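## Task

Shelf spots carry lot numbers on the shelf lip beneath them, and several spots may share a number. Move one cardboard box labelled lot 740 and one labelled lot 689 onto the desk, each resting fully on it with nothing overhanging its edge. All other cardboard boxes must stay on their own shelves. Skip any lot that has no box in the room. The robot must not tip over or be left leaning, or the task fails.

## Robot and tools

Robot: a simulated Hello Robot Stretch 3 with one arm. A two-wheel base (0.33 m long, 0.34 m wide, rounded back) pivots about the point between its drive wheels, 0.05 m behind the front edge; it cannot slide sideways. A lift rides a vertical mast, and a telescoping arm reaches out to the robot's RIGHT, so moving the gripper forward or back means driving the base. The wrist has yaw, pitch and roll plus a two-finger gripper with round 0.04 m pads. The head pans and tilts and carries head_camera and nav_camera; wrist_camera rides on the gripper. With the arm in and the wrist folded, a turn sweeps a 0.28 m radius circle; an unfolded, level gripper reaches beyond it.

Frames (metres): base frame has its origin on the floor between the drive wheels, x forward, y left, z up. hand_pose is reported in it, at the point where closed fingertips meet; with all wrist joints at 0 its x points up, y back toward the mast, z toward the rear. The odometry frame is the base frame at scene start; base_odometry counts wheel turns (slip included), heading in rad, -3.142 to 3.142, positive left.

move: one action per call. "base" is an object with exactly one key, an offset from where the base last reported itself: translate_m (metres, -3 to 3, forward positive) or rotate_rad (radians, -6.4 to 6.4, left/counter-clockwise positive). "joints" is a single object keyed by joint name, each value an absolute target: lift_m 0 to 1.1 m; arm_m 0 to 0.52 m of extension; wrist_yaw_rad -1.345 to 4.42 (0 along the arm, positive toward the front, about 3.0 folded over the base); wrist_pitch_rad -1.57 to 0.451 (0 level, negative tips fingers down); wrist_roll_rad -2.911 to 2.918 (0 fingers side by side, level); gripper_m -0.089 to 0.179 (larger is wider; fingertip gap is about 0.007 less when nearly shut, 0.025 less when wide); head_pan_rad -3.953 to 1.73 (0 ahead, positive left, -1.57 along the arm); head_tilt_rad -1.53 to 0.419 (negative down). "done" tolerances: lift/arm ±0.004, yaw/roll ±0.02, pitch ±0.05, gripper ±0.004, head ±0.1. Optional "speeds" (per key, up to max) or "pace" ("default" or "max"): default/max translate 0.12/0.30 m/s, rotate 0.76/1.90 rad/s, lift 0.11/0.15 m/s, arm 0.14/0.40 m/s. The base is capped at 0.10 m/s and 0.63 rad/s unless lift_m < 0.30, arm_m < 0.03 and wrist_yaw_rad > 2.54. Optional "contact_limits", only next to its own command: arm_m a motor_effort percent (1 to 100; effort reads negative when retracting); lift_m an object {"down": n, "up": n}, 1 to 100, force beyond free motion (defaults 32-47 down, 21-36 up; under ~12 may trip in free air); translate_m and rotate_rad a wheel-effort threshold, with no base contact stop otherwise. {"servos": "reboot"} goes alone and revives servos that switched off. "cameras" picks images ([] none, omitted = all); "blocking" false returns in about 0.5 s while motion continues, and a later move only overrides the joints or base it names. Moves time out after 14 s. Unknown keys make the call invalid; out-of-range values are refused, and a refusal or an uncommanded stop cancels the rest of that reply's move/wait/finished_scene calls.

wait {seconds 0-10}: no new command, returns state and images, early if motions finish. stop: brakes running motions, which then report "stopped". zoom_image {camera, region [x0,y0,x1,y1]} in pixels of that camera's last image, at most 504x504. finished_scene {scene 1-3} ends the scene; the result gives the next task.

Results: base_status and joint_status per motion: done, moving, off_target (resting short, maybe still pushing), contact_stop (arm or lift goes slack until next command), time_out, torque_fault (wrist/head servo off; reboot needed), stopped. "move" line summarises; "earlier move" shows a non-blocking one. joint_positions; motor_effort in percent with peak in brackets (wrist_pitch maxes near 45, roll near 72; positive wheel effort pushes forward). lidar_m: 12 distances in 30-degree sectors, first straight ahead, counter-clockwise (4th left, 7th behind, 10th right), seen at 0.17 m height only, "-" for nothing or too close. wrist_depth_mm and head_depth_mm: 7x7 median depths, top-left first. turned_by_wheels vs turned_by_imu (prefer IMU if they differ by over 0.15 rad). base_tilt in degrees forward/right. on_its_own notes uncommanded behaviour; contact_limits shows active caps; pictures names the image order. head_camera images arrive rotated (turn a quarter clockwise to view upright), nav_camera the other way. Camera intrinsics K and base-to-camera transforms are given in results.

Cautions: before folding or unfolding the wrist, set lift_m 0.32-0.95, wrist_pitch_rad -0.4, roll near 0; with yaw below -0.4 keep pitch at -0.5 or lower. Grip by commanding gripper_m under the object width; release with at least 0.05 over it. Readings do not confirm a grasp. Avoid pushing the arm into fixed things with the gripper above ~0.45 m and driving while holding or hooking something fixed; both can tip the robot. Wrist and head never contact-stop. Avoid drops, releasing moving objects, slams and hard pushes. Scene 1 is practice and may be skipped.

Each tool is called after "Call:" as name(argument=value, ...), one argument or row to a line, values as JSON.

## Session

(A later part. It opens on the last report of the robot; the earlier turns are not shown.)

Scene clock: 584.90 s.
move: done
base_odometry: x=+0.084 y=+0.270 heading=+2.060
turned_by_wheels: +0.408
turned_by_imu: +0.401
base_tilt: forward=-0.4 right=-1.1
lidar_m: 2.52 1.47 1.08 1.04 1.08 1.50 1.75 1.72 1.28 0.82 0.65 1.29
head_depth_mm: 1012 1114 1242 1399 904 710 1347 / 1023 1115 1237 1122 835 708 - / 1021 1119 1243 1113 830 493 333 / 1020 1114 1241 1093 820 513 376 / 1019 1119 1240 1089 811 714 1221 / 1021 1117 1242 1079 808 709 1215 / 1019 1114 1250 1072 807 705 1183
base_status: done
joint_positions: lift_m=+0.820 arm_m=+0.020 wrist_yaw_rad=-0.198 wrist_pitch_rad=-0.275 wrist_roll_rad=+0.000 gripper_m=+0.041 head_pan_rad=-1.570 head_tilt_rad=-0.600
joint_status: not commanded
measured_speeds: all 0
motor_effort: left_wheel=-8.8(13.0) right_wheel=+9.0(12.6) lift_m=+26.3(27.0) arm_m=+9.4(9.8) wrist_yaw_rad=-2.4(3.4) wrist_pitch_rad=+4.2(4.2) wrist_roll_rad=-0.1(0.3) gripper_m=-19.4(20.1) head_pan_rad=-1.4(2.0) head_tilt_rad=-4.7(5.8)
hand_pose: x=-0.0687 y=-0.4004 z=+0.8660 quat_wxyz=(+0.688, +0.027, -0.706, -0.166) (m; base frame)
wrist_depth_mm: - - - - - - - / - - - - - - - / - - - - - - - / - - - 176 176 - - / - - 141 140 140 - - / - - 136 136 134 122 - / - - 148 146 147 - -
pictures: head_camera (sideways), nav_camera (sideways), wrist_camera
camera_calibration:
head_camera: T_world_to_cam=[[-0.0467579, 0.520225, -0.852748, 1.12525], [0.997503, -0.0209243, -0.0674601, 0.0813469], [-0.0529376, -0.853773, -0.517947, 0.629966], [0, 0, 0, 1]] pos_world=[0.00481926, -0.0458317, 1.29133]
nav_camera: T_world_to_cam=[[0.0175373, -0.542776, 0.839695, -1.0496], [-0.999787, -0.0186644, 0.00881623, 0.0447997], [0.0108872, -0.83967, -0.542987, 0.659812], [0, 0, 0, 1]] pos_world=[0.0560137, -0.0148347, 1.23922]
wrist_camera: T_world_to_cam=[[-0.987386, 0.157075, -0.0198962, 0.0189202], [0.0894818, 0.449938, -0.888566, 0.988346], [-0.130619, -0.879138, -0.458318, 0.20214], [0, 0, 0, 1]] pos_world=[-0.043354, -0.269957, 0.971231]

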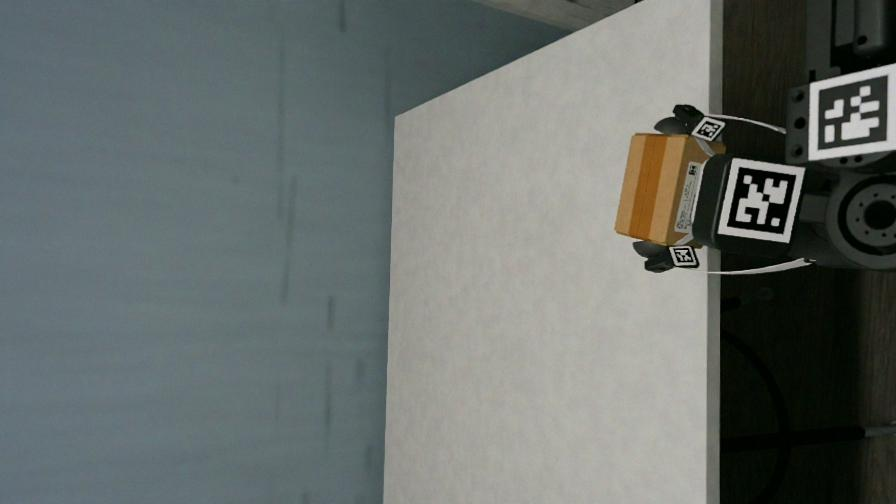

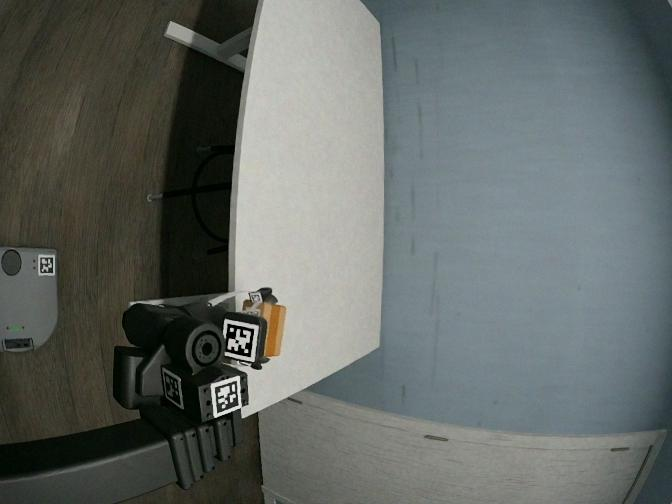

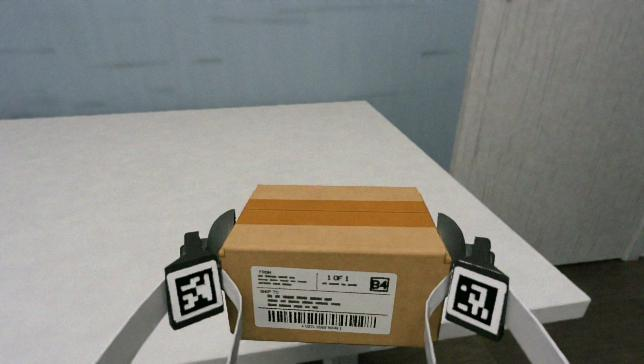

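Call:
move(
  joints={"arm_m": 0.27},
  cameras=[],
)

Call:
move(
  joints={"lift_m": 0.725},
  cameras=["head_camera"],
)

Call:
move(
  joints={"lift_m": 0.68},
  speeds={"lift_m": 0.03},
  contact_limits={"lift_m": {"down": 14}},
  cameras=["head_camera", "wrist_camera"],
)

Scene clock: 604.63 s.
move: done
base_odometry: x=+0.084 y=+0.270 heading=+2.060
turned_by_wheels: +0.000
turned_by_imu: +0.000
base_tilt: forward=-0.3 right=-1.2
lidar_m: 2.52 1.47 1.08 1.04 1.08 1.50 1.76 1.72 1.29 0.82 0.65 1.29
head_depth_mm: 1015 1117 1238 1394 906 307 - / 1017 1122 1238 1121 384 329 1236 / 1019 1120 1247 1108 442 725 1205 / 1019 1113 1240 1099 473 717 1223 / 1018 1123 1247 1092 818 714 1225 / 1019 1117 1239 1077 810 711 1212 / 1016 1120 1244 1070 807 708 1182
base_status: not commanded
joint_positions: lift_m=+0.820 arm_m=+0.270 wrist_yaw_rad=-0.198 wrist_pitch_rad=-0.275 wrist_roll_rad=+0.000 gripper_m=+0.041 head_pan_rad=-1.570 head_tilt_rad=-0.600
joint_status: all done
measured_speeds: all 0
motor_effort: left_wheel=-8.1(9.0) right_wheel=+8.5(9.5) lift_m=+27.3(28.2) arm_m=+14.0(15.7) wrist_yaw_rad=-2.3(4.2) wrist_pitch_rad=+4.1(4.2) wrist_roll_rad=+0.1(0.3) gripper_m=-19.6(20.0) head_pan_rad=-1.4(2.3) head_tilt_rad=-3.6(5.1)
hand_pose: x=-0.0687 y=-0.6504 z=+0.8660 quat_wxyz=(+0.688, +0.027, -0.706, -0.166) (m; base frame)
wrist_depth_mm: - - - - - - - / - - - - - - - / - - - - - - - / - - - 176 - - - / - - 141 140 140 396 - / - - 135 137 134 122 - / - - 148 146 145 110 -
pictures: none
No camera images: "cameras" was empty.

Scene clock: 606.33 s.
move: done
base_odometry: x=+0.084 y=+0.270 heading=+2.060
turned_by_wheels: +0.000
turned_by_imu: +0.000
base_tilt: forward=-0.2 right=-1.1
lidar_m: 2.51 1.47 1.08 1.04 1.09 1.50 1.76 1.73 1.28 0.82 0.65 1.30
head_depth_mm: 1017 1121 1235 1394 906 711 1191 / 1017 1120 1243 1124 837 409 354 / 1021 1117 1239 1117 510 497 1213 / 1019 1114 1243 1099 597 674 1228 / 1019 1119 1240 1090 817 712 1225 / 1017 1116 1246 1078 809 711 1215 / 1024 1121 1243 1069 809 704 1179
base_status: not commanded
joint_positions: lift_m=+0.725 arm_m=+0.270 wrist_yaw_rad=-0.198 wrist_pitch_rad=-0.275 wrist_roll_rad=+0.000 gripper_m=+0.041 head_pan_rad=-1.570 head_tilt_rad=-0.600
joint_status: all done
measured_speeds: all 0
motor_effort: left_wheel=-8.4(9.0) right_wheel=+8.5(9.4) lift_m=+24.1(26.9) arm_m=+12.5(14.3) wrist_yaw_rad=-2.1(3.4) wrist_pitch_rad=+4.1(4.2) wrist_roll_rad=-0.2(0.3) gripper_m=-19.7(19.9) head_pan_rad=-1.8(2.4) head_tilt_rad=-3.3(4.5)
hand_pose: x=-0.0687 y=-0.6504 z=+0.7710 quat_wxyz=(+0.688, +0.027, -0.706, -0.166) (m; base frame)
wrist_depth_mm: - - - - - - - / - - - - - - - / - - - - - - - / - - - 176 - - - / - - 141 140 140 - - / - - 136 136 134 - - / - - 148 146 145 110 -
pictures: head_camera (sideways)
camera_calibration:
head_camera: T_world_to_cam=[[-0.0467579, 0.520225, -0.852748, 1.12525], [0.997503, -0.0209242, -0.0674601, 0.0813469], [-0.0529375, -0.853773, -0.517947, 0.629965], [0, 0, 0, 1]] pos_world=[0.00481927, -0.0458317, 1.29133]

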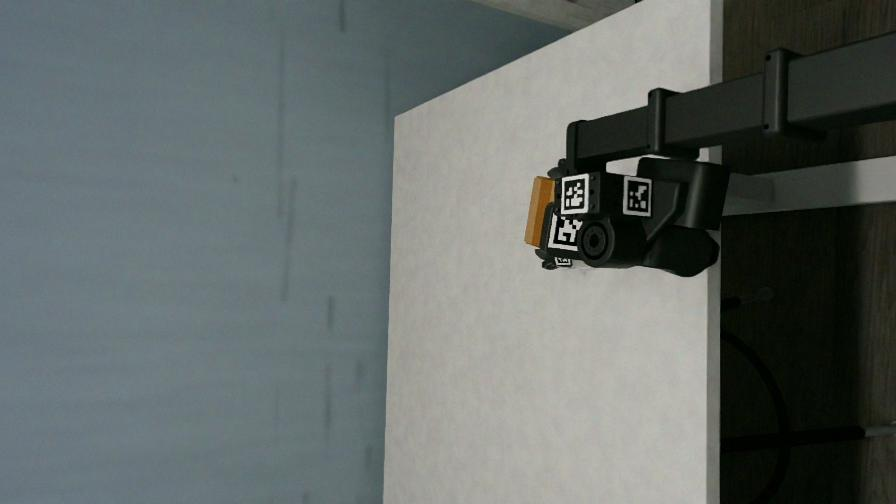

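Scene clock: 608.27 s.
move: done
base_odometry: x=+0.084 y=+0.270 heading=+2.060
turned_by_wheels: +0.000
turned_by_imu: +0.000
base_tilt: forward=-0.3 right=-1.1
lidar_m: 2.52 1.47 1.08 1.04 1.08 1.50 1.76 1.73 1.28 0.82 0.65 1.29
head_depth_mm: 1018 1114 1238 1394 909 711 1252 / 1019 1115 1245 1127 834 666 384 / 1021 1117 1238 1112 782 510 1200 / 1020 1117 1241 1100 784 543 1229 / 1024 1120 1238 1090 818 716 1228 / 1018 1119 1246 1083 810 711 1217 / 1020 1115 1243 1069 806 705 1185
base_status: not commanded
joint_positions: lift_m=+0.680 arm_m=+0.270 wrist_yaw_rad=-0.198 wrist_pitch_rad=-0.188 wrist_roll_rad=+0.000 gripper_m=+0.041 head_pan_rad=-1.570 head_tilt_rad=-0.600
joint_status: all done
measured_speeds: all 0
on_its_own: wrist_pitch_rad is at rest, and its effort (-11.9) is outside its rest range (-8 to +12)
motor_effort: left_wheel=-8.4(9.1) right_wheel=+7.4(9.2) lift_m=+16.8(26.7) arm_m=+11.9(13.0) wrist_yaw_rad=-2.8(3.5) wrist_pitch_rad=-11.9(12.3) wrist_roll_rad=-0.1(0.3) gripper_m=-19.0(19.9) head_pan_rad=-2.4(2.5) head_tilt_rad=-3.6(4.1)
contact_limits: lift_m down 14 (down: maximum 72; up: maximum 65)
hand_pose: x=-0.0701 y=-0.6573 z=+0.7471 quat_wxyz=(+0.694, -0.003, -0.707, -0.136) (m; base frame)
wrist_depth_mm: - - - - - - - / - - - - - - - / - - - - - - - / - - - 173 - - - / - - 137 136 144 - - / - - 138 137 134 - - / - - 146 145 144 - -
pictures: head_camera (sideways), wrist_camera
camera_calibration:
head_camera: T_world_to_cam=[[-0.0467578, 0.520225, -0.852748, 1.12525], [0.997503, -0.0209245, -0.0674601, 0.0813469], [-0.0529377, -0.853773, -0.517947, 0.629965], [0, 0, 0, 1]] pos_world=[0.00481926, -0.0458317, 1.29133]
wrist_camera: T_world_to_cam=[[-0.987705, 0.155472, -0.0163605, 0.0518371], [0.0740603, 0.373182, -0.924797, 0.973915], [-0.137675, -0.914638, -0.380108, -0.160725], [0, 0, 0, 1]] pos_world=[-0.0430566, -0.518512, 0.840429]

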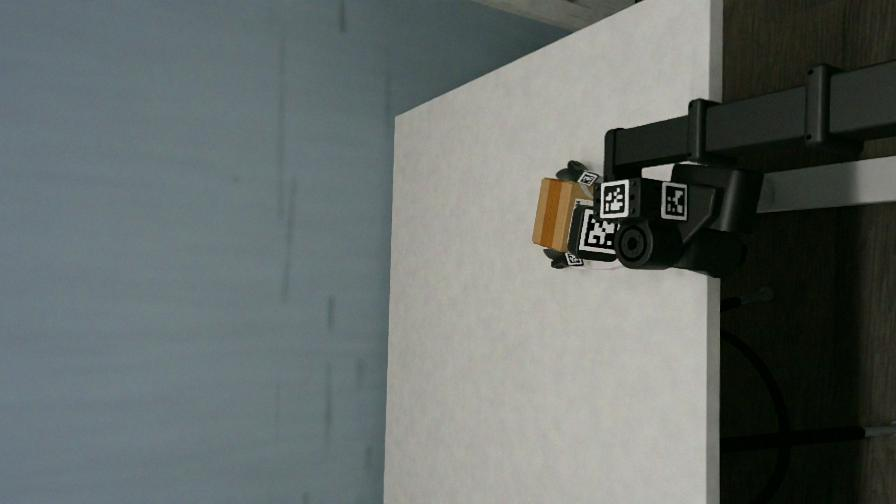

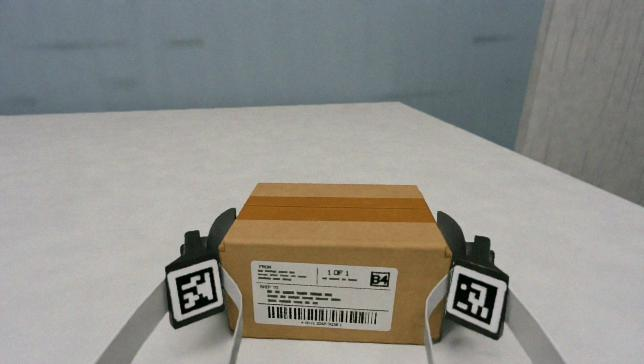

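Call:
move(
  joints={"lift_m": 0.7},
  cameras=[],
)

Call:
move(
  joints={"gripper_m": 0.15},
  cameras=["wrist_camera"],
)

Scene clock: 617.13 s.
move: done
base_odometry: x=+0.084 y=+0.270 heading=+2.060
turned_by_wheels: +0.000
turned_by_imu: +0.000
base_tilt: forward=-0.3 right=-1.2
lidar_m: 2.51 1.47 1.08 1.04 1.08 1.50 1.76 1.72 1.28 0.82 0.65 1.30
head_depth_mm: 1015 1115 1232 1394 907 712 1228 / 1017 1115 1242 1125 834 467 371 / 1016 1114 1238 1109 764 502 1199 / 1017 1121 1236 1099 779 537 1227 / 1020 1121 1244 1088 812 714 1221 / 1018 1120 1240 1077 810 710 1219 / 1019 1115 1246 1075 808 707 1185
base_status: not commanded
joint_positions: lift_m=+0.700 arm_m=+0.270 wrist_yaw_rad=-0.198 wrist_pitch_rad=-0.256 wrist_roll_rad=+0.000 gripper_m=+0.041 head_pan_rad=-1.570 head_tilt_rad=-0.600
joint_status: all done
measured_speeds: all 0
motor_effort: left_wheel=-8.0(8.6) right_wheel=+7.4(7.9) lift_m=+28.0(31.5) arm_m=+9.2(10.1) wrist_yaw_rad=-2.2(3.8) wrist_pitch_rad=+0.5(11.8) wrist_roll_rad=+0.1(0.3) gripper_m=-18.8(19.6) head_pan_rad=-2.1(2.6) head_tilt_rad=-2.7(3.4)
hand_pose: x=-0.0690 y=-0.6521 z=+0.7506 quat_wxyz=(+0.689, +0.021, -0.706, -0.159) (m; base frame)
wrist_depth_mm: - - - - - - - / - - - - - - - / - - - - - - - / - - - 173 - - - / - - 137 137 144 - - / - - 139 137 135 - - / - - 129 147 145 - -
pictures: none
No camera images: "cameras" was empty.

Scene clock: 618.77 s.
move: done
base_odometry: x=+0.084 y=+0.270 heading=+2.060
turned_by_wheels: +0.000
turned_by_imu: +0.000
base_tilt: forward=-0.3 right=-1.2
lidar_m: 2.51 1.47 1.08 1.04 1.08 1.49 1.76 1.72 1.29 0.82 0.65 1.29
head_depth_mm: 1018 1114 1240 1394 903 712 1220 / 1016 1118 1243 1131 836 465 372 / 1014 1119 1238 1114 768 504 1200 / 1019 1118 1238 1102 765 538 1222 / 1021 1119 1241 1088 819 714 1222 / 1019 1119 1240 1078 810 709 1215 / 1018 1122 1242 1068 805 707 1183
base_status: not commanded
joint_positions: lift_m=+0.700 arm_m=+0.270 wrist_yaw_rad=-0.198 wrist_pitch_rad=-0.263 wrist_roll_rad=+0.000 gripper_m=+0.150 head_pan_rad=-1.570 head_tilt_rad=-0.600
joint_status: all done
measured_speeds: all 0
motor_effort: left_wheel=-8.5(8.5) right_wheel=+7.2(8.1) lift_m=+24.0(27.5) arm_m=+7.9(9.7) wrist_yaw_rad=-2.0(3.7) wrist_pitch_rad=+2.1(2.1) wrist_roll_rad=+0.1(0.3) gripper_m=+0.1(81.5) head_pan_rad=-2.1(3.0) head_tilt_rad=-2.3(3.0)
hand_pose: x=-0.0689 y=-0.6514 z=+0.7487 quat_wxyz=(+0.689, +0.023, -0.706, -0.162) (m; base frame)
wrist_depth_mm: - - - - - - - / - - - - - - - / - - - - - - - / - - - 169 168 - - / - 146 139 138 138 142 - / - 125 142 136 136 124 - / - 118 - 147 146 - 111
pictures: wrist_camera
camera_calibration:
wrist_camera: T_world_to_cam=[[-0.987431, 0.156851, -0.0194461, 0.0553299], [0.0875177, 0.440163, -0.893643, 0.994362], [-0.131609, -0.884112, -0.448358, -0.0830828], [0, 0, 0, 1]] pos_world=[-0.0433243, -0.519815, 0.852429]

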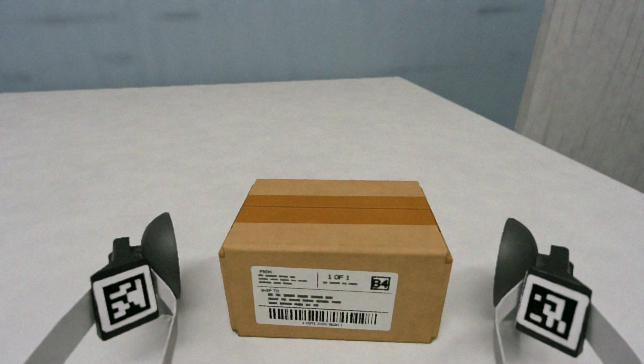

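Call:
move(
  joints={"arm_m": 0.0, "head_pan_rad": 0.6, "head_tilt_rad": -0.2},
)

Scene clock: 635.33 s.
move: done
base_odometry: x=+0.084 y=+0.270 heading=+2.060
turned_by_wheels: +0.000
turned_by_imu: +0.000
base_tilt: forward=-0.4 right=-1.3
lidar_m: 2.51 1.46 1.08 1.04 1.08 1.50 1.76 1.72 1.28 0.82 0.65 1.30
head_depth_mm: 2251 2295 2347 2388 2445 2387 1759 / 2323 2460 2531 2550 2654 2366 1738 / 2357 2622 2673 2746 2811 2358 1730 / 2372 2758 2781 2902 2965 2209 1711 / 2130 1470 1527 1570 1624 1686 1646 / 1335 1298 1333 1367 1413 1456 1498 / 1141 1154 1181 1216 1244 1285 1313
base_status: not commanded
joint_positions: lift_m=+0.700 arm_m=+0.001 wrist_yaw_rad=-0.198 wrist_pitch_rad=-0.264 wrist_roll_rad=+0.000 gripper_m=+0.150 head_pan_rad=+0.603 head_tilt_rad=-0.199
joint_status: all done
measured_speeds: all 0
motor_effort: left_wheel=-7.9(8.5) right_wheel=+7.6(8.2) lift_m=+30.6(30.9) arm_m=-12.9(15.0) wrist_yaw_rad=-2.8(3.5) wrist_pitch_rad=+2.1(2.2) wrist_roll_rad=+0.0(0.3) gripper_m=+0.2(1.1) head_pan_rad=-3.1(5.7) head_tilt_rad=-3.3(7.8)
hand_pose: x=-0.0689 y=-0.3819 z=+0.7485 quat_wxyz=(+0.689, +0.024, -0.706, -0.162) (m; base frame)
wrist_depth_mm: - - - - - - - / - - - - - - - / - - - 380 - - - / - - - - - - - / - 146 - - - 150 - / - 126 - - - 124 - / 112 966 - 953 987 929 114
pictures: head_camera (sideways), nav_camera (sideways), wrist_camera
camera_calibration:
head_camera: T_world_to_cam=[[-0.0936421, -0.120632, -0.988271, 1.30245], [-0.527235, 0.84803, -0.0535565, 0.0725789], [0.844544, 0.516036, -0.143013, 0.136543], [0, 0, 0, 1]] pos_world=[0.0449145, 0.0251079, 1.31059]
nav_camera: T_world_to_cam=[[0.131502, 0.111191, 0.98506, -1.24003], [0.57745, -0.816288, 0.0150533, 0.0270522], [0.805766, 0.566843, -0.17155, 0.171583], [0, 0, 0, 1]] pos_world=[0.00918822, 0.0627016, 1.25053]
wrist_camera: T_world_to_cam=[[-0.987428, 0.156867, -0.019479, 0.0131007], [0.0876613, 0.440878, -0.893276, 0.875572], [-0.131537, -0.883753, -0.449086, 0.155783], [0, 0, 0, 1]] pos_world=[-0.0433265, -0.250402, 0.852343]

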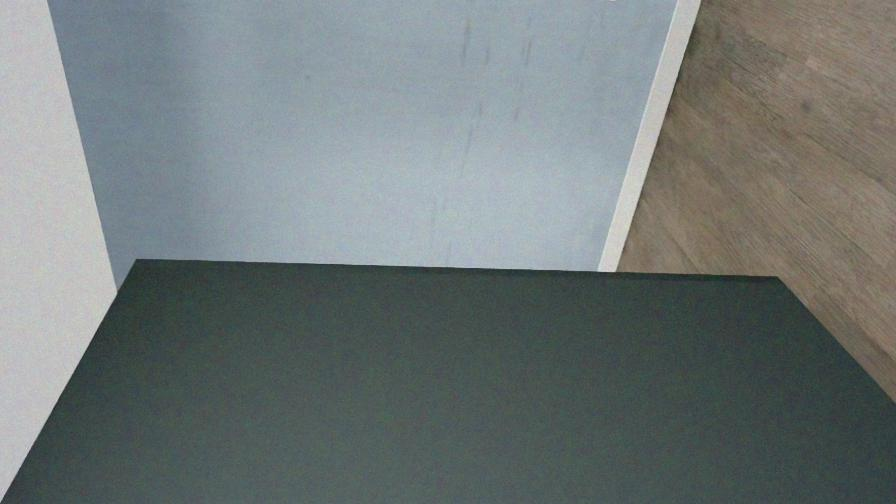

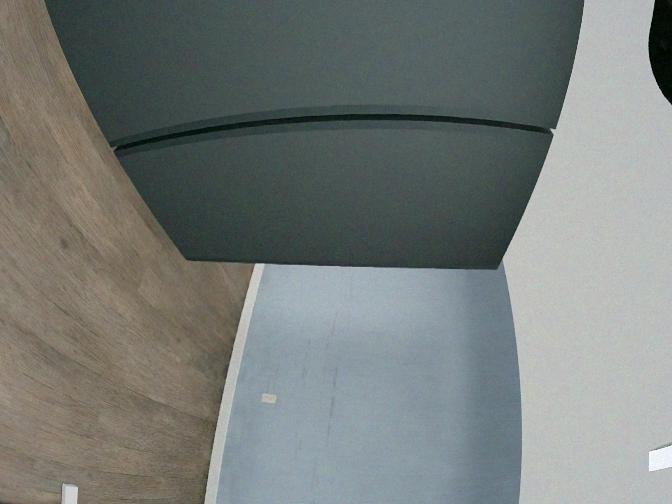

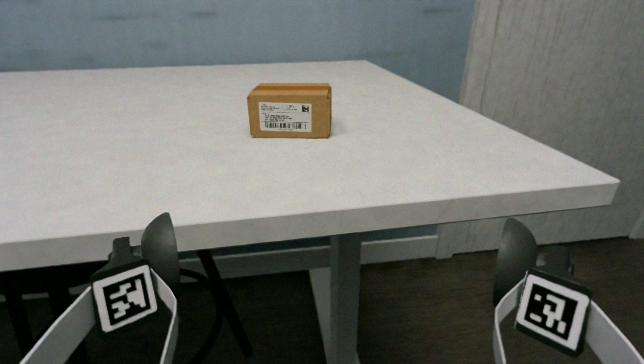

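Call:
move(
  joints={"wrist_pitch_rad": -0.4, "wrist_yaw_rad": 3.0, "gripper_m": 0.05},
  base={"rotate_rad": 0.268},
  cameras=[],
)

Call:
move(
  joints={"lift_m": 0.28},
  cameras=[],
  pace="max",
)

Call:
move(
  base={"translate_m": 2.05},
  joints={"head_pan_rad": 1.3, "head_tilt_rad": -0.3},
  pace="max",
  cameras=["nav_camera", "head_camera"],
)

Scene clock: 655.90 s.
move: done
base_odometry: x=+0.084 y=+0.270 heading=+2.328
turned_by_wheels: +0.268
turned_by_imu: +0.263
base_tilt: forward=-0.3 right=-1.1
lidar_m: 2.52 1.20 1.04 1.05 1.22 1.76 1.93 1.41 0.82 0.65 0.93 2.51
head_depth_mm: 2345 2584 2644 2694 2701 2406 1755 / 2221 1553 1623 1695 1786 2143 1736 / 2091 1393 1447 1504 1566 1628 1664 / 1276 1259 1297 1350 1405 1459 1511 / 1129 1146 1188 1235 1275 1309 1365 / 1047 1071 1105 1140 1183 1217 1259 / 959 981 1006 1038 1067 1099 1132
base_status: done
joint_positions: lift_m=+0.700 arm_m=+0.001 wrist_yaw_rad=+2.997 wrist_pitch_rad=-0.412 wrist_roll_rad=+0.000 gripper_m=+0.050 head_pan_rad=+0.600 head_tilt_rad=-0.200
joint_status: all done
measured_speeds: all 0
motor_effort: left_wheel=-8.6(13.3) right_wheel=+8.6(12.8) lift_m=+25.3(30.8) arm_m=-9.0(10.4) wrist_yaw_rad=+2.1(5.9) wrist_pitch_rad=+1.9(4.9) wrist_roll_rad=-0.1(0.4) gripper_m=+0.2(81.3) head_pan_rad=-2.8(3.5) head_tilt_rad=-2.4(3.4)
hand_pose: x=+0.0112 y=+0.0772 z=+0.7140 quat_wxyz=(+0.195, +0.700, +0.095, +0.680) (m; base frame)
wrist_depth_mm: - 137 - - - - - / - 147 - - - - - / - 161 - - - - - / - 186 - - - - - / - - 198 - - - - / - - 127 - 125 - - / 891 100 277 882 848 876 865
pictures: none
No camera images: "cameras" was empty.

Scene clock: 659.50 s.
move: done
base_odometry: x=+0.084 y=+0.270 heading=+2.328
turned_by_wheels: +0.000
turned_by_imu: +0.000
base_tilt: forward=-0.4 right=-1.1
lidar_m: 2.52 1.20 1.04 1.04 1.22 1.75 1.92 1.41 0.82 0.65 0.93 2.52
head_depth_mm: 2326 2609 2614 2685 2705 2384 1760 / 2231 1557 1623 1699 1778 2152 1725 / 2117 1391 1447 1505 1581 1643 1654 / 1273 1258 1306 1352 1403 1458 1525 / 1125 1152 1191 1226 1275 1312 1364 / 1044 1075 1111 1137 1174 1216 1254 / 962 983 1010 1040 1064 1094 1134
base_status: not commanded
joint_positions: lift_m=+0.280 arm_m=+0.001 wrist_yaw_rad=+2.997 wrist_pitch_rad=-0.415 wrist_roll_rad=+0.000 gripper_m=+0.050 head_pan_rad=+0.600 head_tilt_rad=-0.200
joint_status: all done
measured_speeds: all 0
motor_effort: left_wheel=-8.9(9.2) right_wheel=+9.1(9.8) lift_m=+26.4(27.5) arm_m=-6.6(9.0) wrist_yaw_rad=+2.1(3.9) wrist_pitch_rad=+2.3(2.3) wrist_roll_rad=+0.1(0.3) gripper_m=+0.6(0.9) head_pan_rad=-2.8(3.5) head_tilt_rad=-1.3(2.7)
hand_pose: x=+0.0112 y=+0.0770 z=+0.2934 quat_wxyz=(+0.195, +0.700, +0.095, +0.680) (m; base frame)
wrist_depth_mm: - 137 - - - - - / - 147 - - - - - / 933 161 860 907 891 876 864 / 734 185 665 710 704 699 696 / 599 582 199 588 587 581 575 / 513 509 127 312 125 496 493 / 433 99 262 269 423 433 429
pictures: none
No camera images: "cameras" was empty.

Scene clock: 667.77 s.
move: done
base_odometry: x=-1.324 y=+1.761 heading=+2.327
turned_by_wheels: +0.000
turned_by_imu: +0.002
base_tilt: forward=-0.3 right=-1.1
lidar_m: 0.56 0.65 1.16 0.90 0.81 1.01 3.48 1.59 1.79 1.10 0.64 0.56
head_depth_mm: 1579 1549 1524 1492 1465 1463 1413 / 1702 1760 1870 1917 2023 1913 1552 / 1701 1759 1867 1960 2075 2022 1544 / 1702 1758 1852 1943 2063 1997 1538 / 1693 1769 1830 1945 2058 1995 1537 / 1678 1764 1859 1943 2070 1969 1525 / 1676 1758 1849 1938 2030 1970 1521
base_status: done
joint_positions: lift_m=+0.280 arm_m=+0.001 wrist_yaw_rad=+2.997 wrist_pitch_rad=-0.415 wrist_roll_rad=+0.000 gripper_m=+0.050 head_pan_rad=+1.300 head_tilt_rad=-0.300
joint_status: all done
measured_speeds: all 0
motor_effort: left_wheel=-1.1(9.8) right_wheel=+8.9(16.9) lift_m=+24.2(30.4) arm_m=-1.5(6.8) wrist_yaw_rad=+2.5(3.3) wrist_pitch_rad=+2.2(2.3) wrist_roll_rad=+0.0(0.3) gripper_m=+0.4(1.0) head_pan_rad=-2.9(5.7) head_tilt_rad=+5.4(6.0)
hand_pose: x=+0.0111 y=+0.0770 z=+0.2935 quat_wxyz=(+0.195, +0.700, +0.096, +0.680) (m; base frame)
wrist_depth_mm: - 137 - - - - - / - 147 - - - - - / - 161 857 910 897 883 834 / 693 183 659 709 703 709 692 / 607 575 199 588 585 584 572 / 512 508 127 310 125 493 492 / 436 99 261 270 424 435 432
pictures: head_camera (sideways), nav_camera (sideways)
camera_calibration:
head_camera: T_world_to_cam=[[-0.0209631, -0.248322, -0.968451, 1.27608], [-0.950148, 0.30636, -0.0579874, 0.0809199], [0.311094, 0.918956, -0.242365, 0.269117], [0, 0, 0, 1]] pos_world=[0.0199158, 0.0447816, 1.30574]
nav_camera: T_world_to_cam=[[0.0559307, 0.264944, 0.96264, -1.21025], [0.96715, -0.253838, 0.0136703, 0.0264774], [0.247977, 0.930253, -0.270438, 0.303697], [0, 0, 0, 1]] pos_world=[-0.0332276, 0.0448537, 1.2468]

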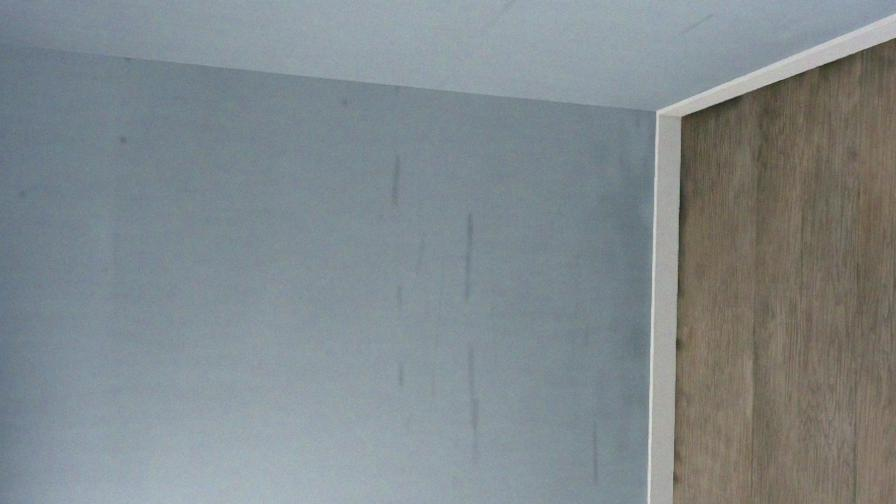

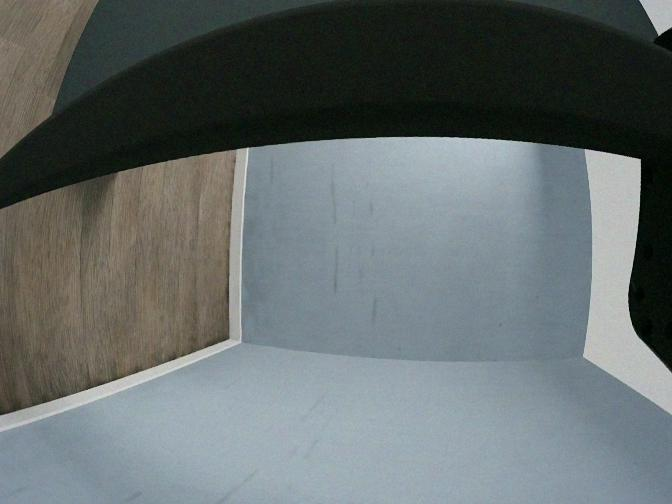

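Call:
move(
  base={"rotate_rad": 1.30},
  pace="max",
  joints={"head_pan_rad": 0.4, "head_tilt_rad": -0.3},
  cameras=["nav_camera"],
)

Scene clock: 705.77 s.
move: done
base_odometry: x=-1.324 y=+1.761 heading=-2.656
turned_by_wheels: +1.300
turned_by_imu: +1.274
base_tilt: forward=-0.2 right=-1.1
lidar_m: 1.95 0.67 0.69 1.83 2.28 1.58 1.79 0.80 0.58 0.56 0.58 0.79
head_depth_mm: 1624 1690 1739 1835 1926 1974 1558 / 1678 1751 1811 1891 1980 2010 1547 / 1744 1818 1901 2009 2074 2005 1550 / 1818 1891 1981 2084 2177 2022 1538 / 850 891 934 987 1039 1105 1181 / 703 729 761 792 829 873 918 / 601 622 643 665 691 718 750
base_status: done
joint_positions: lift_m=+0.280 arm_m=+0.001 wrist_yaw_rad=+2.997 wrist_pitch_rad=-0.415 wrist_roll_rad=+0.000 gripper_m=+0.050 head_pan_rad=+0.394 head_tilt_rad=-0.299
joint_status: all done
measured_speeds: all 0
motor_effort: left_wheel=-5.8(15.1) right_wheel=+8.9(14.4) lift_m=+26.1(26.3) arm_m=-5.8(6.4) wrist_yaw_rad=+1.7(3.2) wrist_pitch_rad=+2.3(2.3) wrist_roll_rad=+0.0(0.3) gripper_m=+0.2(0.9) head_pan_rad=+3.6(5.1) head_tilt_rad=+4.7(6.9)
hand_pose: x=+0.0111 y=+0.0770 z=+0.2935 quat_wxyz=(+0.195, +0.700, +0.096, +0.680) (m; base frame)
wrist_depth_mm: - 137 - - - - - / - 147 - - - - - / 931 162 875 902 901 831 - / 721 186 658 707 702 704 668 / 604 580 199 586 581 584 572 / 512 506 127 310 126 495 497 / 436 100 260 269 424 432 432
pictures: nav_camera (sideways)
camera_calibration:
nav_camera: T_world_to_cam=[[0.242428, 0.119138, 0.962826, -1.21163], [0.396726, -0.917835, 0.0136802, 0.0299441], [0.885346, 0.378661, -0.269774, 0.298945], [0, 0, 0, 1]] pos_world=[0.0171833, 0.0586358, 1.24683]

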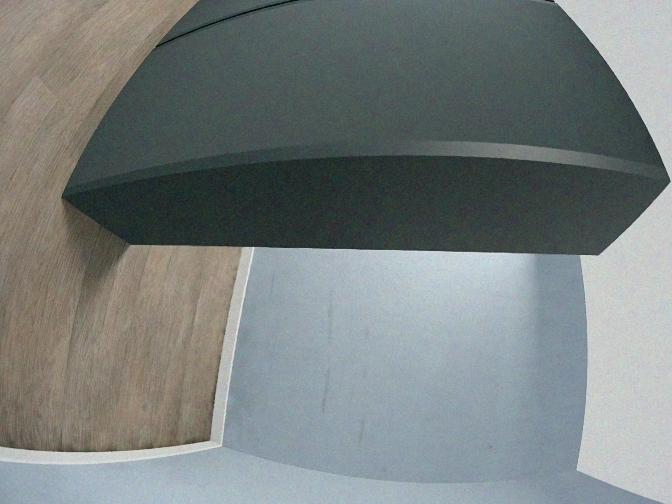

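Call:
move(
  base={"translate_m": 1.4},
  pace="max",
  joints={"head_pan_rad": 1.6, "head_tilt_rad": -0.3},
  contact_limits={"translate_m": 45},
)

Call:
move(
  base={"rotate_rad": -1.57},
  pace="max",
  joints={"head_pan_rad": -2.4, "head_tilt_rad": -0.3},
)

Scene clock: 726.63 s.
move: done
base_odometry: x=-2.562 y=+1.108 heading=-2.656
turned_by_wheels: +0.000
turned_by_imu: +0.001
base_tilt: forward=-0.2 right=-1.1
lidar_m: 0.56 0.58 0.79 2.12 0.64 0.66 2.23 0.78 0.57 0.55 0.57 0.59
head_depth_mm: 1667 1632 1600 1553 1532 1509 1452 / 2495 2471 2386 2287 2256 1935 1539 / 3039 3767 - - 2936 2017 1555 / 3108 3767 - - 2914 2006 1547 / 3138 3735 - - 2873 1992 1529 / 2595 2083 2178 2277 2401 1943 1524 / 1260 1266 1296 1360 1423 1496 1472
base_status: done
joint_positions: lift_m=+0.280 arm_m=+0.001 wrist_yaw_rad=+2.997 wrist_pitch_rad=-0.415 wrist_roll_rad=+0.000 gripper_m=+0.050 head_pan_rad=+1.600 head_tilt_rad=-0.299
joint_status: all done
measured_speeds: all 0
motor_effort: left_wheel=+0.7(10.2) right_wheel=+5.8(16.1) lift_m=+27.8(28.9) arm_m=-7.6(13.7) wrist_yaw_rad=+1.7(3.3) wrist_pitch_rad=+2.2(2.3) wrist_roll_rad=-0.1(0.3) gripper_m=+0.3(1.1) head_pan_rad=-3.1(5.7) head_tilt_rad=-0.3(6.8)
contact_limits: translate_m 45 (maximum 100)
hand_pose: x=+0.0110 y=+0.0770 z=+0.2935 quat_wxyz=(+0.195, +0.700, +0.096, +0.680) (m; base frame)
wrist_depth_mm: - 137 - - - - - / - 147 - - - - - / - 161 869 915 877 847 682 / 675 185 666 712 698 700 662 / 581 578 198 588 580 585 583 / 516 504 127 309 125 496 492 / 432 99 260 269 423 431 432
pictures: head_camera (sideways), nav_camera (sideways), wrist_camera
camera_calibration:
head_camera: T_world_to_cam=[[0.0533617, -0.242753, -0.968619, 1.27585], [-0.998249, 0.0118315, -0.0579592, 0.0811767], [0.02553, 0.970016, -0.241697, 0.269989], [0, 0, 0, 1]] pos_world=[0.00606037, 0.0468616, 1.30577]
nav_camera: T_world_to_cam=[[-0.0248707, 0.268973, 0.962827, -1.21], [0.998964, 0.0433993, 0.0136802, 0.0262705], [-0.0381064, 0.962169, -0.269774, 0.304578], [0, 0, 0, 1]] pos_world=[-0.0447304, 0.0312613, 1.24683]
wrist_camera: T_world_to_cam=[[0.993939, -0.106988, -0.0252891, 0.0113257], [-0.082358, -0.572261, -0.815926, 0.316931], [0.0728219, 0.813063, -0.577603, 0.272286], [0, 0, 0, 1]] pos_world=[-0.00498366, -0.038807, 0.416152]

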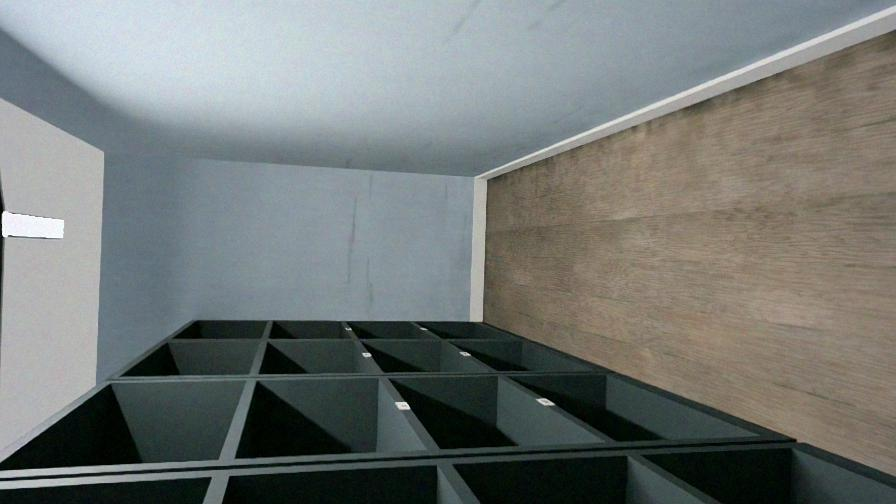

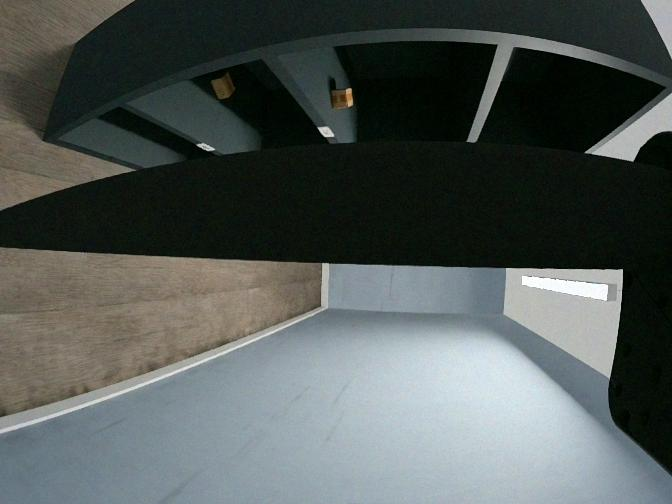

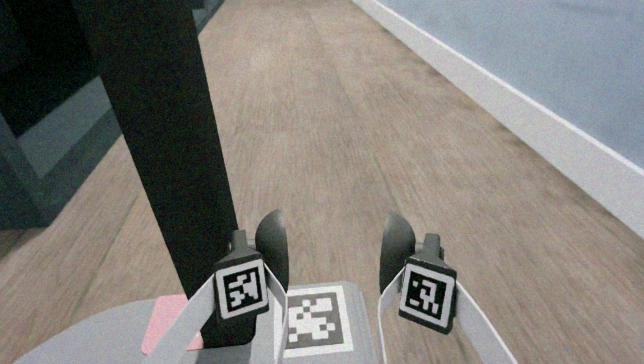

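Scene clock: 729.60 s.
move: done
base_odometry: x=-2.562 y=+1.108 heading=+2.057
turned_by_wheels: -1.570
turned_by_imu: -1.540
base_tilt: forward=-0.3 right=-1.1
lidar_m: 0.55 0.57 0.59 0.56 0.59 0.81 2.31 0.65 0.68 2.06 0.76 0.56
head_depth_mm: 1238 1250 1316 1332 1405 1480 1505 / 1333 1303 1434 1353 1509 1266 1462 / 1278 988 1474 1317 1455 1208 1023 / 558 584 620 652 690 1104 858 / 596 621 651 684 718 759 806 / 663 694 734 774 821 871 929 / 747 789 839 893 956 1028 1104
base_status: done
joint_positions: lift_m=+0.280 arm_m=+0.001 wrist_yaw_rad=+2.997 wrist_pitch_rad=-0.415 wrist_roll_rad=+0.000 gripper_m=+0.050 head_pan_rad=-2.408 head_tilt_rad=-0.299
joint_status: all done
measured_speeds: translate_m=+0.000 rotate_rad=+0.000 lift_m=+0.000 arm_m=+0.000 wrist_yaw_rad=+0.000 wrist_pitch_rad=+0.000 wrist_roll_rad=+0.000 head_pan_rad=+0.024 head_tilt_rad=+0.000
motor_effort: left_wheel=+6.7(14.2) right_wheel=-7.7(15.3) lift_m=+29.0(29.6) arm_m=-12.4(13.8) wrist_yaw_rad=+1.5(3.3) wrist_pitch_rad=+2.2(2.4) wrist_roll_rad=+0.0(0.3) gripper_m=+0.0(0.8) head_pan_rad=+3.5(5.2) head_tilt_rad=-1.2(4.8)
hand_pose: x=+0.0110 y=+0.0770 z=+0.2935 quat_wxyz=(+0.195, +0.700, +0.096, +0.680) (m; base frame)
wrist_depth_mm: 527 137 536 - - - - / - 147 - - - - - / - 161 170 - - - - / - 181 189 682 687 696 671 / 607 572 198 586 586 583 581 / 509 511 127 311 125 500 494 / 436 99 261 268 423 432 431
pictures: head_camera (sideways), nav_camera (sideways), wrist_camera
camera_calibration:
head_camera: T_world_to_cam=[[0.150426, 0.19786, -0.968619, 1.27525], [0.637413, -0.76834, -0.0579592, 0.0711991], [-0.755697, -0.608692, -0.241697, 0.274755], [0, 0, 0, 1]] pos_world=[-0.0295834, -0.030376, 1.30577]
nav_camera: T_world_to_cam=[[-0.188856, -0.193129, 0.962826, -1.209], [-0.679962, 0.733119, 0.0136802, 0.036512], [-0.708509, -0.652102, -0.269774, 0.308667], [0, 0, 0, 1]] pos_world=[0.0151943, -0.058977, 1.24683]
wrist_camera: T_world_to_cam=[[0.993939, -0.106987, -0.0252892, 0.0113257], [-0.0823579, -0.57226, -0.815926, 0.316931], [0.0728218, 0.813063, -0.577603, 0.272286], [0, 0, 0, 1]] pos_world=[-0.00498367, -0.0388076, 0.416152]

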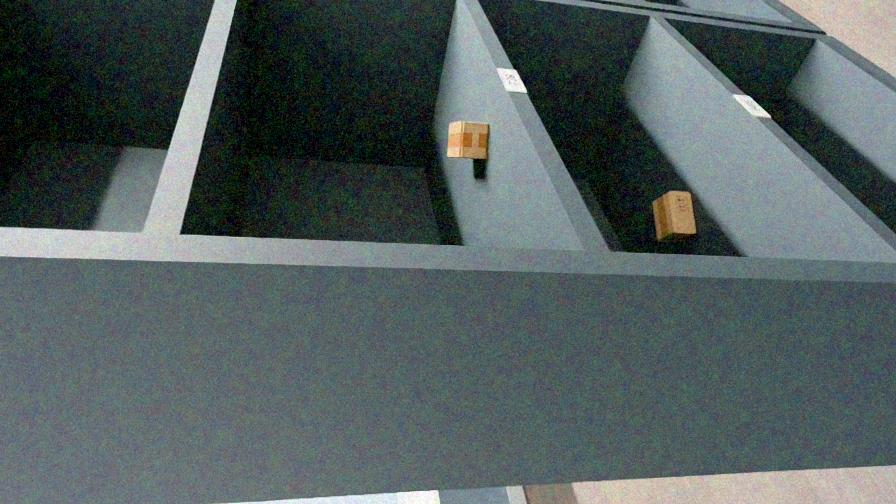

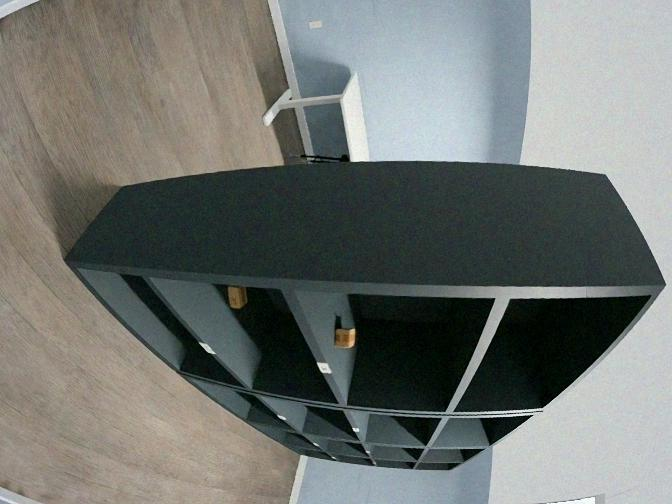

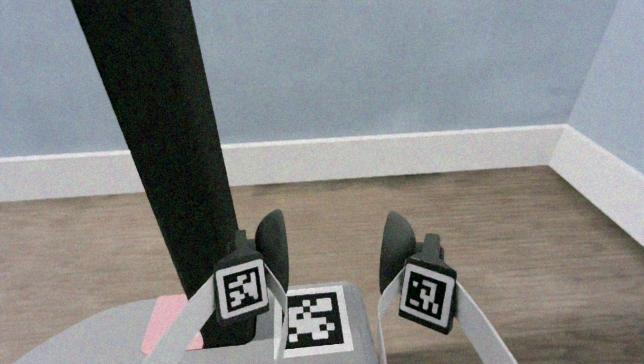

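Call:
zoom_image(
  camera="head_camera",
  region=[494, 62, 530, 98],
)

Call:
zoom_image(
  camera="head_camera",
  region=[732, 86, 772, 126],
)

Scaled by 14.000 from the camera's 896x504 image, which has a finer 1280x720 frame.

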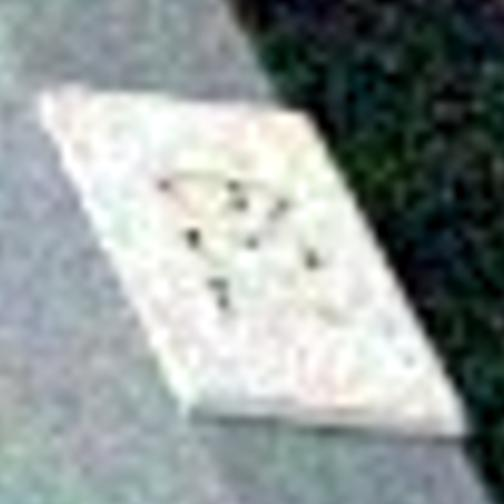

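Scaled by 12.600 from the camera's 896x504 image, which has a finer 1280x720 frame.

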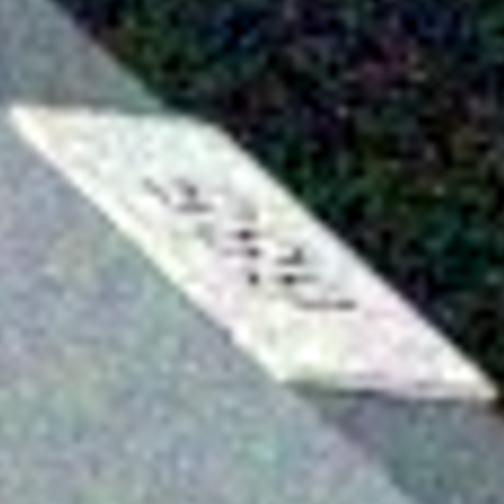

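Call:
move(
  base={"translate_m": -0.8},
  pace="max",
  joints={"head_pan_rad": -1.75, "head_tilt_rad": -0.4},
  contact_limits={"translate_m": 45},
  cameras=["head_camera"],
)

Scene clock: 748.37 s.
move: done
base_odometry: x=-2.188 y=+0.401 heading=+2.057
turned_by_wheels: +0.000
turned_by_imu: +0.000
base_tilt: forward=-0.3 right=-1.2
lidar_m: 1.34 0.81 0.59 0.57 0.59 0.82 2.33 0.70 0.79 0.89 0.52 1.39
head_depth_mm: 440 844 910 950 601 997 845 / 445 825 886 924 596 991 842 / 455 808 868 903 570 981 838 / 463 793 848 888 575 978 827 / 471 777 833 867 581 941 828 / 481 762 815 849 576 934 827 / 491 749 799 831 571 476 825
base_status: done
joint_positions: lift_m=+0.280 arm_m=+0.001 wrist_yaw_rad=+2.998 wrist_pitch_rad=-0.415 wrist_roll_rad=+0.000 gripper_m=+0.050 head_pan_rad=-1.750 head_tilt_rad=-0.402
joint_status: all done
measured_speeds: all 0
motor_effort: left_wheel=-0.4(13.6) right_wheel=-9.9(15.6) lift_m=+25.6(30.6) arm_m=-7.9(11.2) wrist_yaw_rad=+0.2(3.0) wrist_pitch_rad=+2.2(2.3) wrist_roll_rad=+0.0(0.3) gripper_m=+0.4(1.0) head_pan_rad=-2.6(5.7) head_tilt_rad=+2.7(5.6)
contact_limits: translate_m 45 (maximum 100)
hand_pose: x=+0.0110 y=+0.0770 z=+0.2935 quat_wxyz=(+0.195, +0.700, +0.096, +0.680) (m; base frame)
wrist_depth_mm: 524 137 540 - - - - / - 147 - - - - - / - 161 170 - - - - / - 182 188 677 683 706 707 / 604 581 199 586 583 579 579 / 511 509 127 309 125 497 491 / 435 100 260 270 423 432 428
pictures: head_camera (sideways)
camera_calibration:
head_camera: T_world_to_cam=[[0.0154191, 0.345284, -0.938372, 1.23657], [0.975386, -0.211652, -0.0618524, 0.0741979], [-0.219965, -0.914321, -0.340048, 0.39949], [0, 0, 0, 1]] pos_world=[-0.00356442, -0.0460011, 1.3008]

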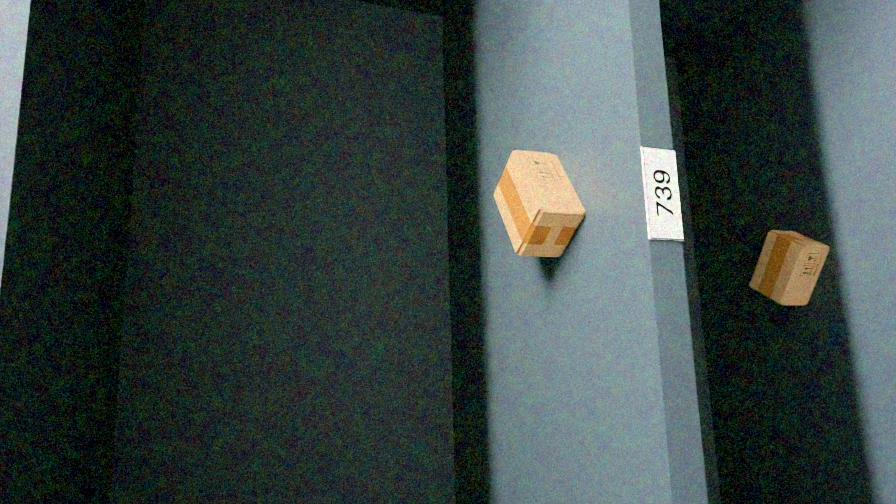

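Call:
move(
  joints={"head_pan_rad": -1.75, "head_tilt_rad": -0.9},
  cameras=["head_camera"],
)

Call:
zoom_image(
  camera="head_camera",
  region=[446, 100, 700, 250],
)

Scene clock: 754.47 s.
move: done
base_odometry: x=-2.188 y=+0.401 heading=+2.057
turned_by_wheels: +0.000
turned_by_imu: +0.000
base_tilt: forward=-0.3 right=-1.3
lidar_m: 1.34 0.81 0.59 0.57 0.60 0.82 2.33 0.70 0.79 0.89 0.52 1.38
head_depth_mm: 788 626 538 1012 1087 1233 1118 / 775 618 531 1005 910 1228 1113 / 764 546 526 995 904 1222 1103 / 750 580 521 966 876 1199 919 / 738 597 500 982 873 1190 1076 / 729 590 493 972 845 1173 1086 / 718 582 490 965 839 1151 1082
base_status: not commanded
joint_positions: lift_m=+0.280 arm_m=+0.001 wrist_yaw_rad=+2.998 wrist_pitch_rad=-0.415 wrist_roll_rad=+0.000 gripper_m=+0.050 head_pan_rad=-1.750 head_tilt_rad=-0.907
joint_status: all done
measured_speeds: all 0
motor_effort: left_wheel=+0.0(1.1) right_wheel=-9.8(10.3) lift_m=+23.4(23.9) arm_m=-6.3(6.6) wrist_yaw_rad=+1.7(2.6) wrist_pitch_rad=+2.3(2.3) wrist_roll_rad=-0.2(0.2) gripper_m=+0.0(0.7) head_pan_rad=-2.8(5.3) head_tilt_rad=-5.7(8.2)
contact_limits: translate_m 45 (maximum 100)
hand_pose: x=+0.0110 y=+0.0770 z=+0.2935 quat_wxyz=(+0.195, +0.700, +0.096, +0.680) (m; base frame)
wrist_depth_mm: 525 137 545 - - - - / - 147 - - - - - / - 161 170 - - - - / - 182 190 679 672 692 691 / 598 574 198 595 581 584 576 / 510 512 127 308 126 497 492 / 438 99 261 270 423 432 429
pictures: head_camera (sideways)
camera_calibration:
head_camera: T_world_to_cam=[[0.0889859, 0.749333, -0.656188, 0.868216], [0.981358, -0.178631, -0.0709046, 0.085902], [-0.170346, -0.637645, -0.751259, 0.934173], [0, 0, 0, 1]] pos_world=[-0.00242658, -0.0395661, 1.27761]

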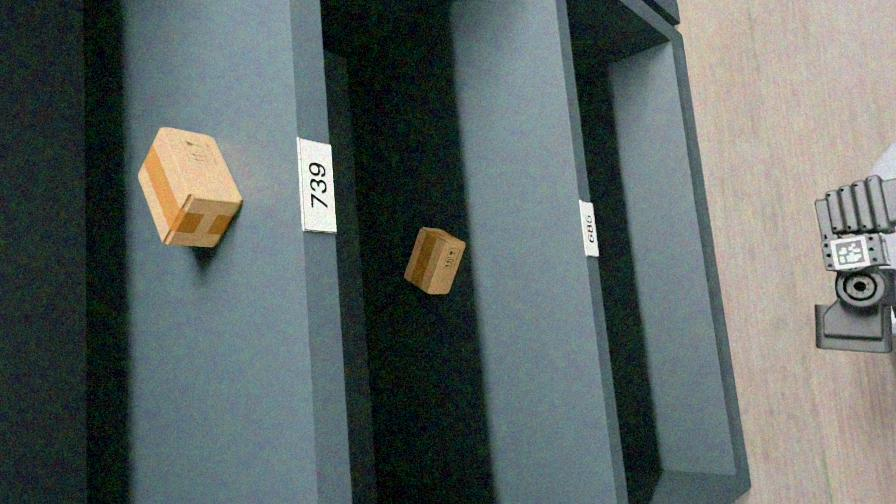

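Scaled by 1.984 from the camera's 896x504 image, which has a finer 1280x720 frame.

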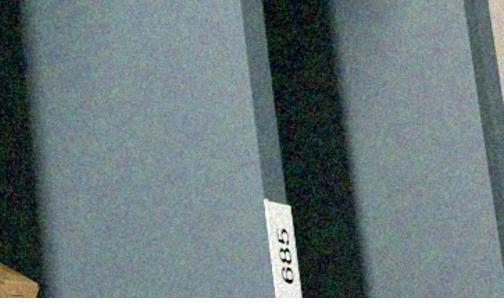

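Call:
move(
  base={"translate_m": -0.9},
  pace="max",
  joints={"head_pan_rad": -1.75, "head_tilt_rad": -0.75},
  contact_limits={"translate_m": 45},
  cameras=["head_camera", "nav_camera"],
)

Scene clock: 763.83 s.
move: done
base_odometry: x=-1.767 y=-0.395 heading=+2.057
turned_by_wheels: +0.000
turned_by_imu: -0.001
base_tilt: forward=-0.1 right=-1.1
lidar_m: 2.18 0.82 0.60 0.58 0.60 0.83 1.62 0.73 0.85 0.88 0.49 1.25
head_depth_mm: 770 843 638 1081 957 1190 1146 / 758 832 631 1076 948 1187 1136 / 744 817 603 1065 932 851 1129 / 732 805 613 520 913 844 1103 / 719 791 609 515 937 818 1099 / 708 778 604 510 929 814 1078 / 696 763 595 504 920 790 1052
base_status: done
joint_positions: lift_m=+0.280 arm_m=+0.001 wrist_yaw_rad=+2.998 wrist_pitch_rad=-0.415 wrist_roll_rad=+0.000 gripper_m=+0.050 head_pan_rad=-1.750 head_tilt_rad=-0.750
joint_status: all done
measured_speeds: all 0
motor_effort: left_wheel=-4.7(10.0) right_wheel=-4.1(18.2) lift_m=+27.2(31.1) arm_m=-1.7(4.1) wrist_yaw_rad=+3.1(3.1) wrist_pitch_rad=+2.2(2.3) wrist_roll_rad=-0.1(0.3) gripper_m=+0.3(1.0) head_pan_rad=-1.2(4.3) head_tilt_rad=-6.0(7.2)
contact_limits: translate_m 45 (maximum 100)
hand_pose: x=+0.0110 y=+0.0770 z=+0.2935 quat_wxyz=(+0.195, +0.700, +0.096, +0.680) (m; base frame)
wrist_depth_mm: 530 137 161 - - - - / - 148 - - - - - / - 161 171 - - - - / - 182 191 682 683 705 690 / 608 583 198 589 586 581 575 / 512 512 127 309 125 497 491 / 438 99 261 269 424 431 428
pictures: head_camera (sideways), nav_camera (sideways)
camera_calibration:
head_camera: T_world_to_cam=[[0.0690415, 0.639455, -0.765723, 1.01108], [0.979382, -0.189518, -0.0699604, 0.0846992], [-0.189855, -0.745104, -0.639355, 0.788747], [0, 0, 0, 1]] pos_world=[-0.00301224, -0.0427918, 1.28443]
nav_camera: T_world_to_cam=[[-0.101443, -0.654233, 0.749459, -0.931239], [-0.987096, 0.160013, 0.00607343, 0.0482945], [-0.123897, -0.739172, -0.662023, 0.815489], [0, 0, 0, 1]] pos_world=[0.0542399, -0.0141891, 1.2375]

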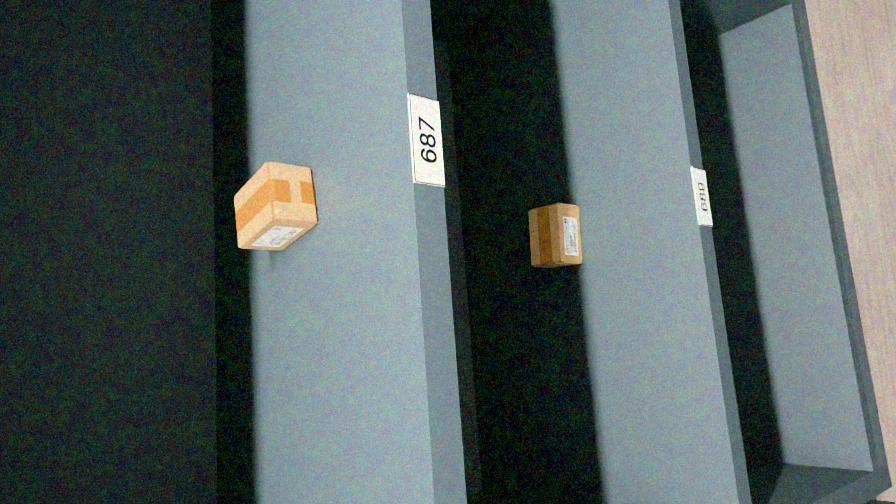

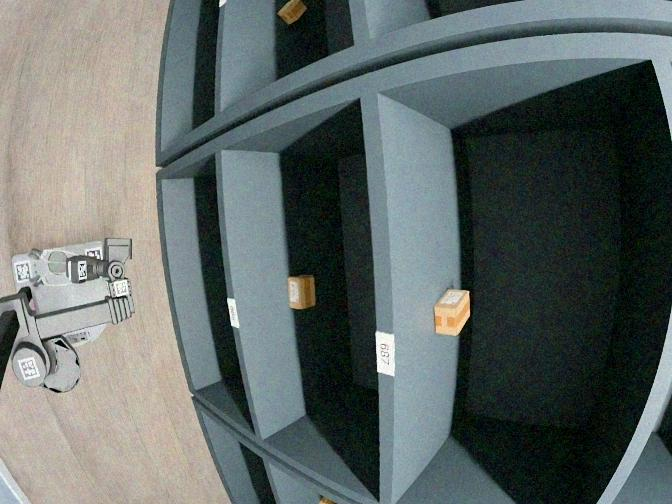

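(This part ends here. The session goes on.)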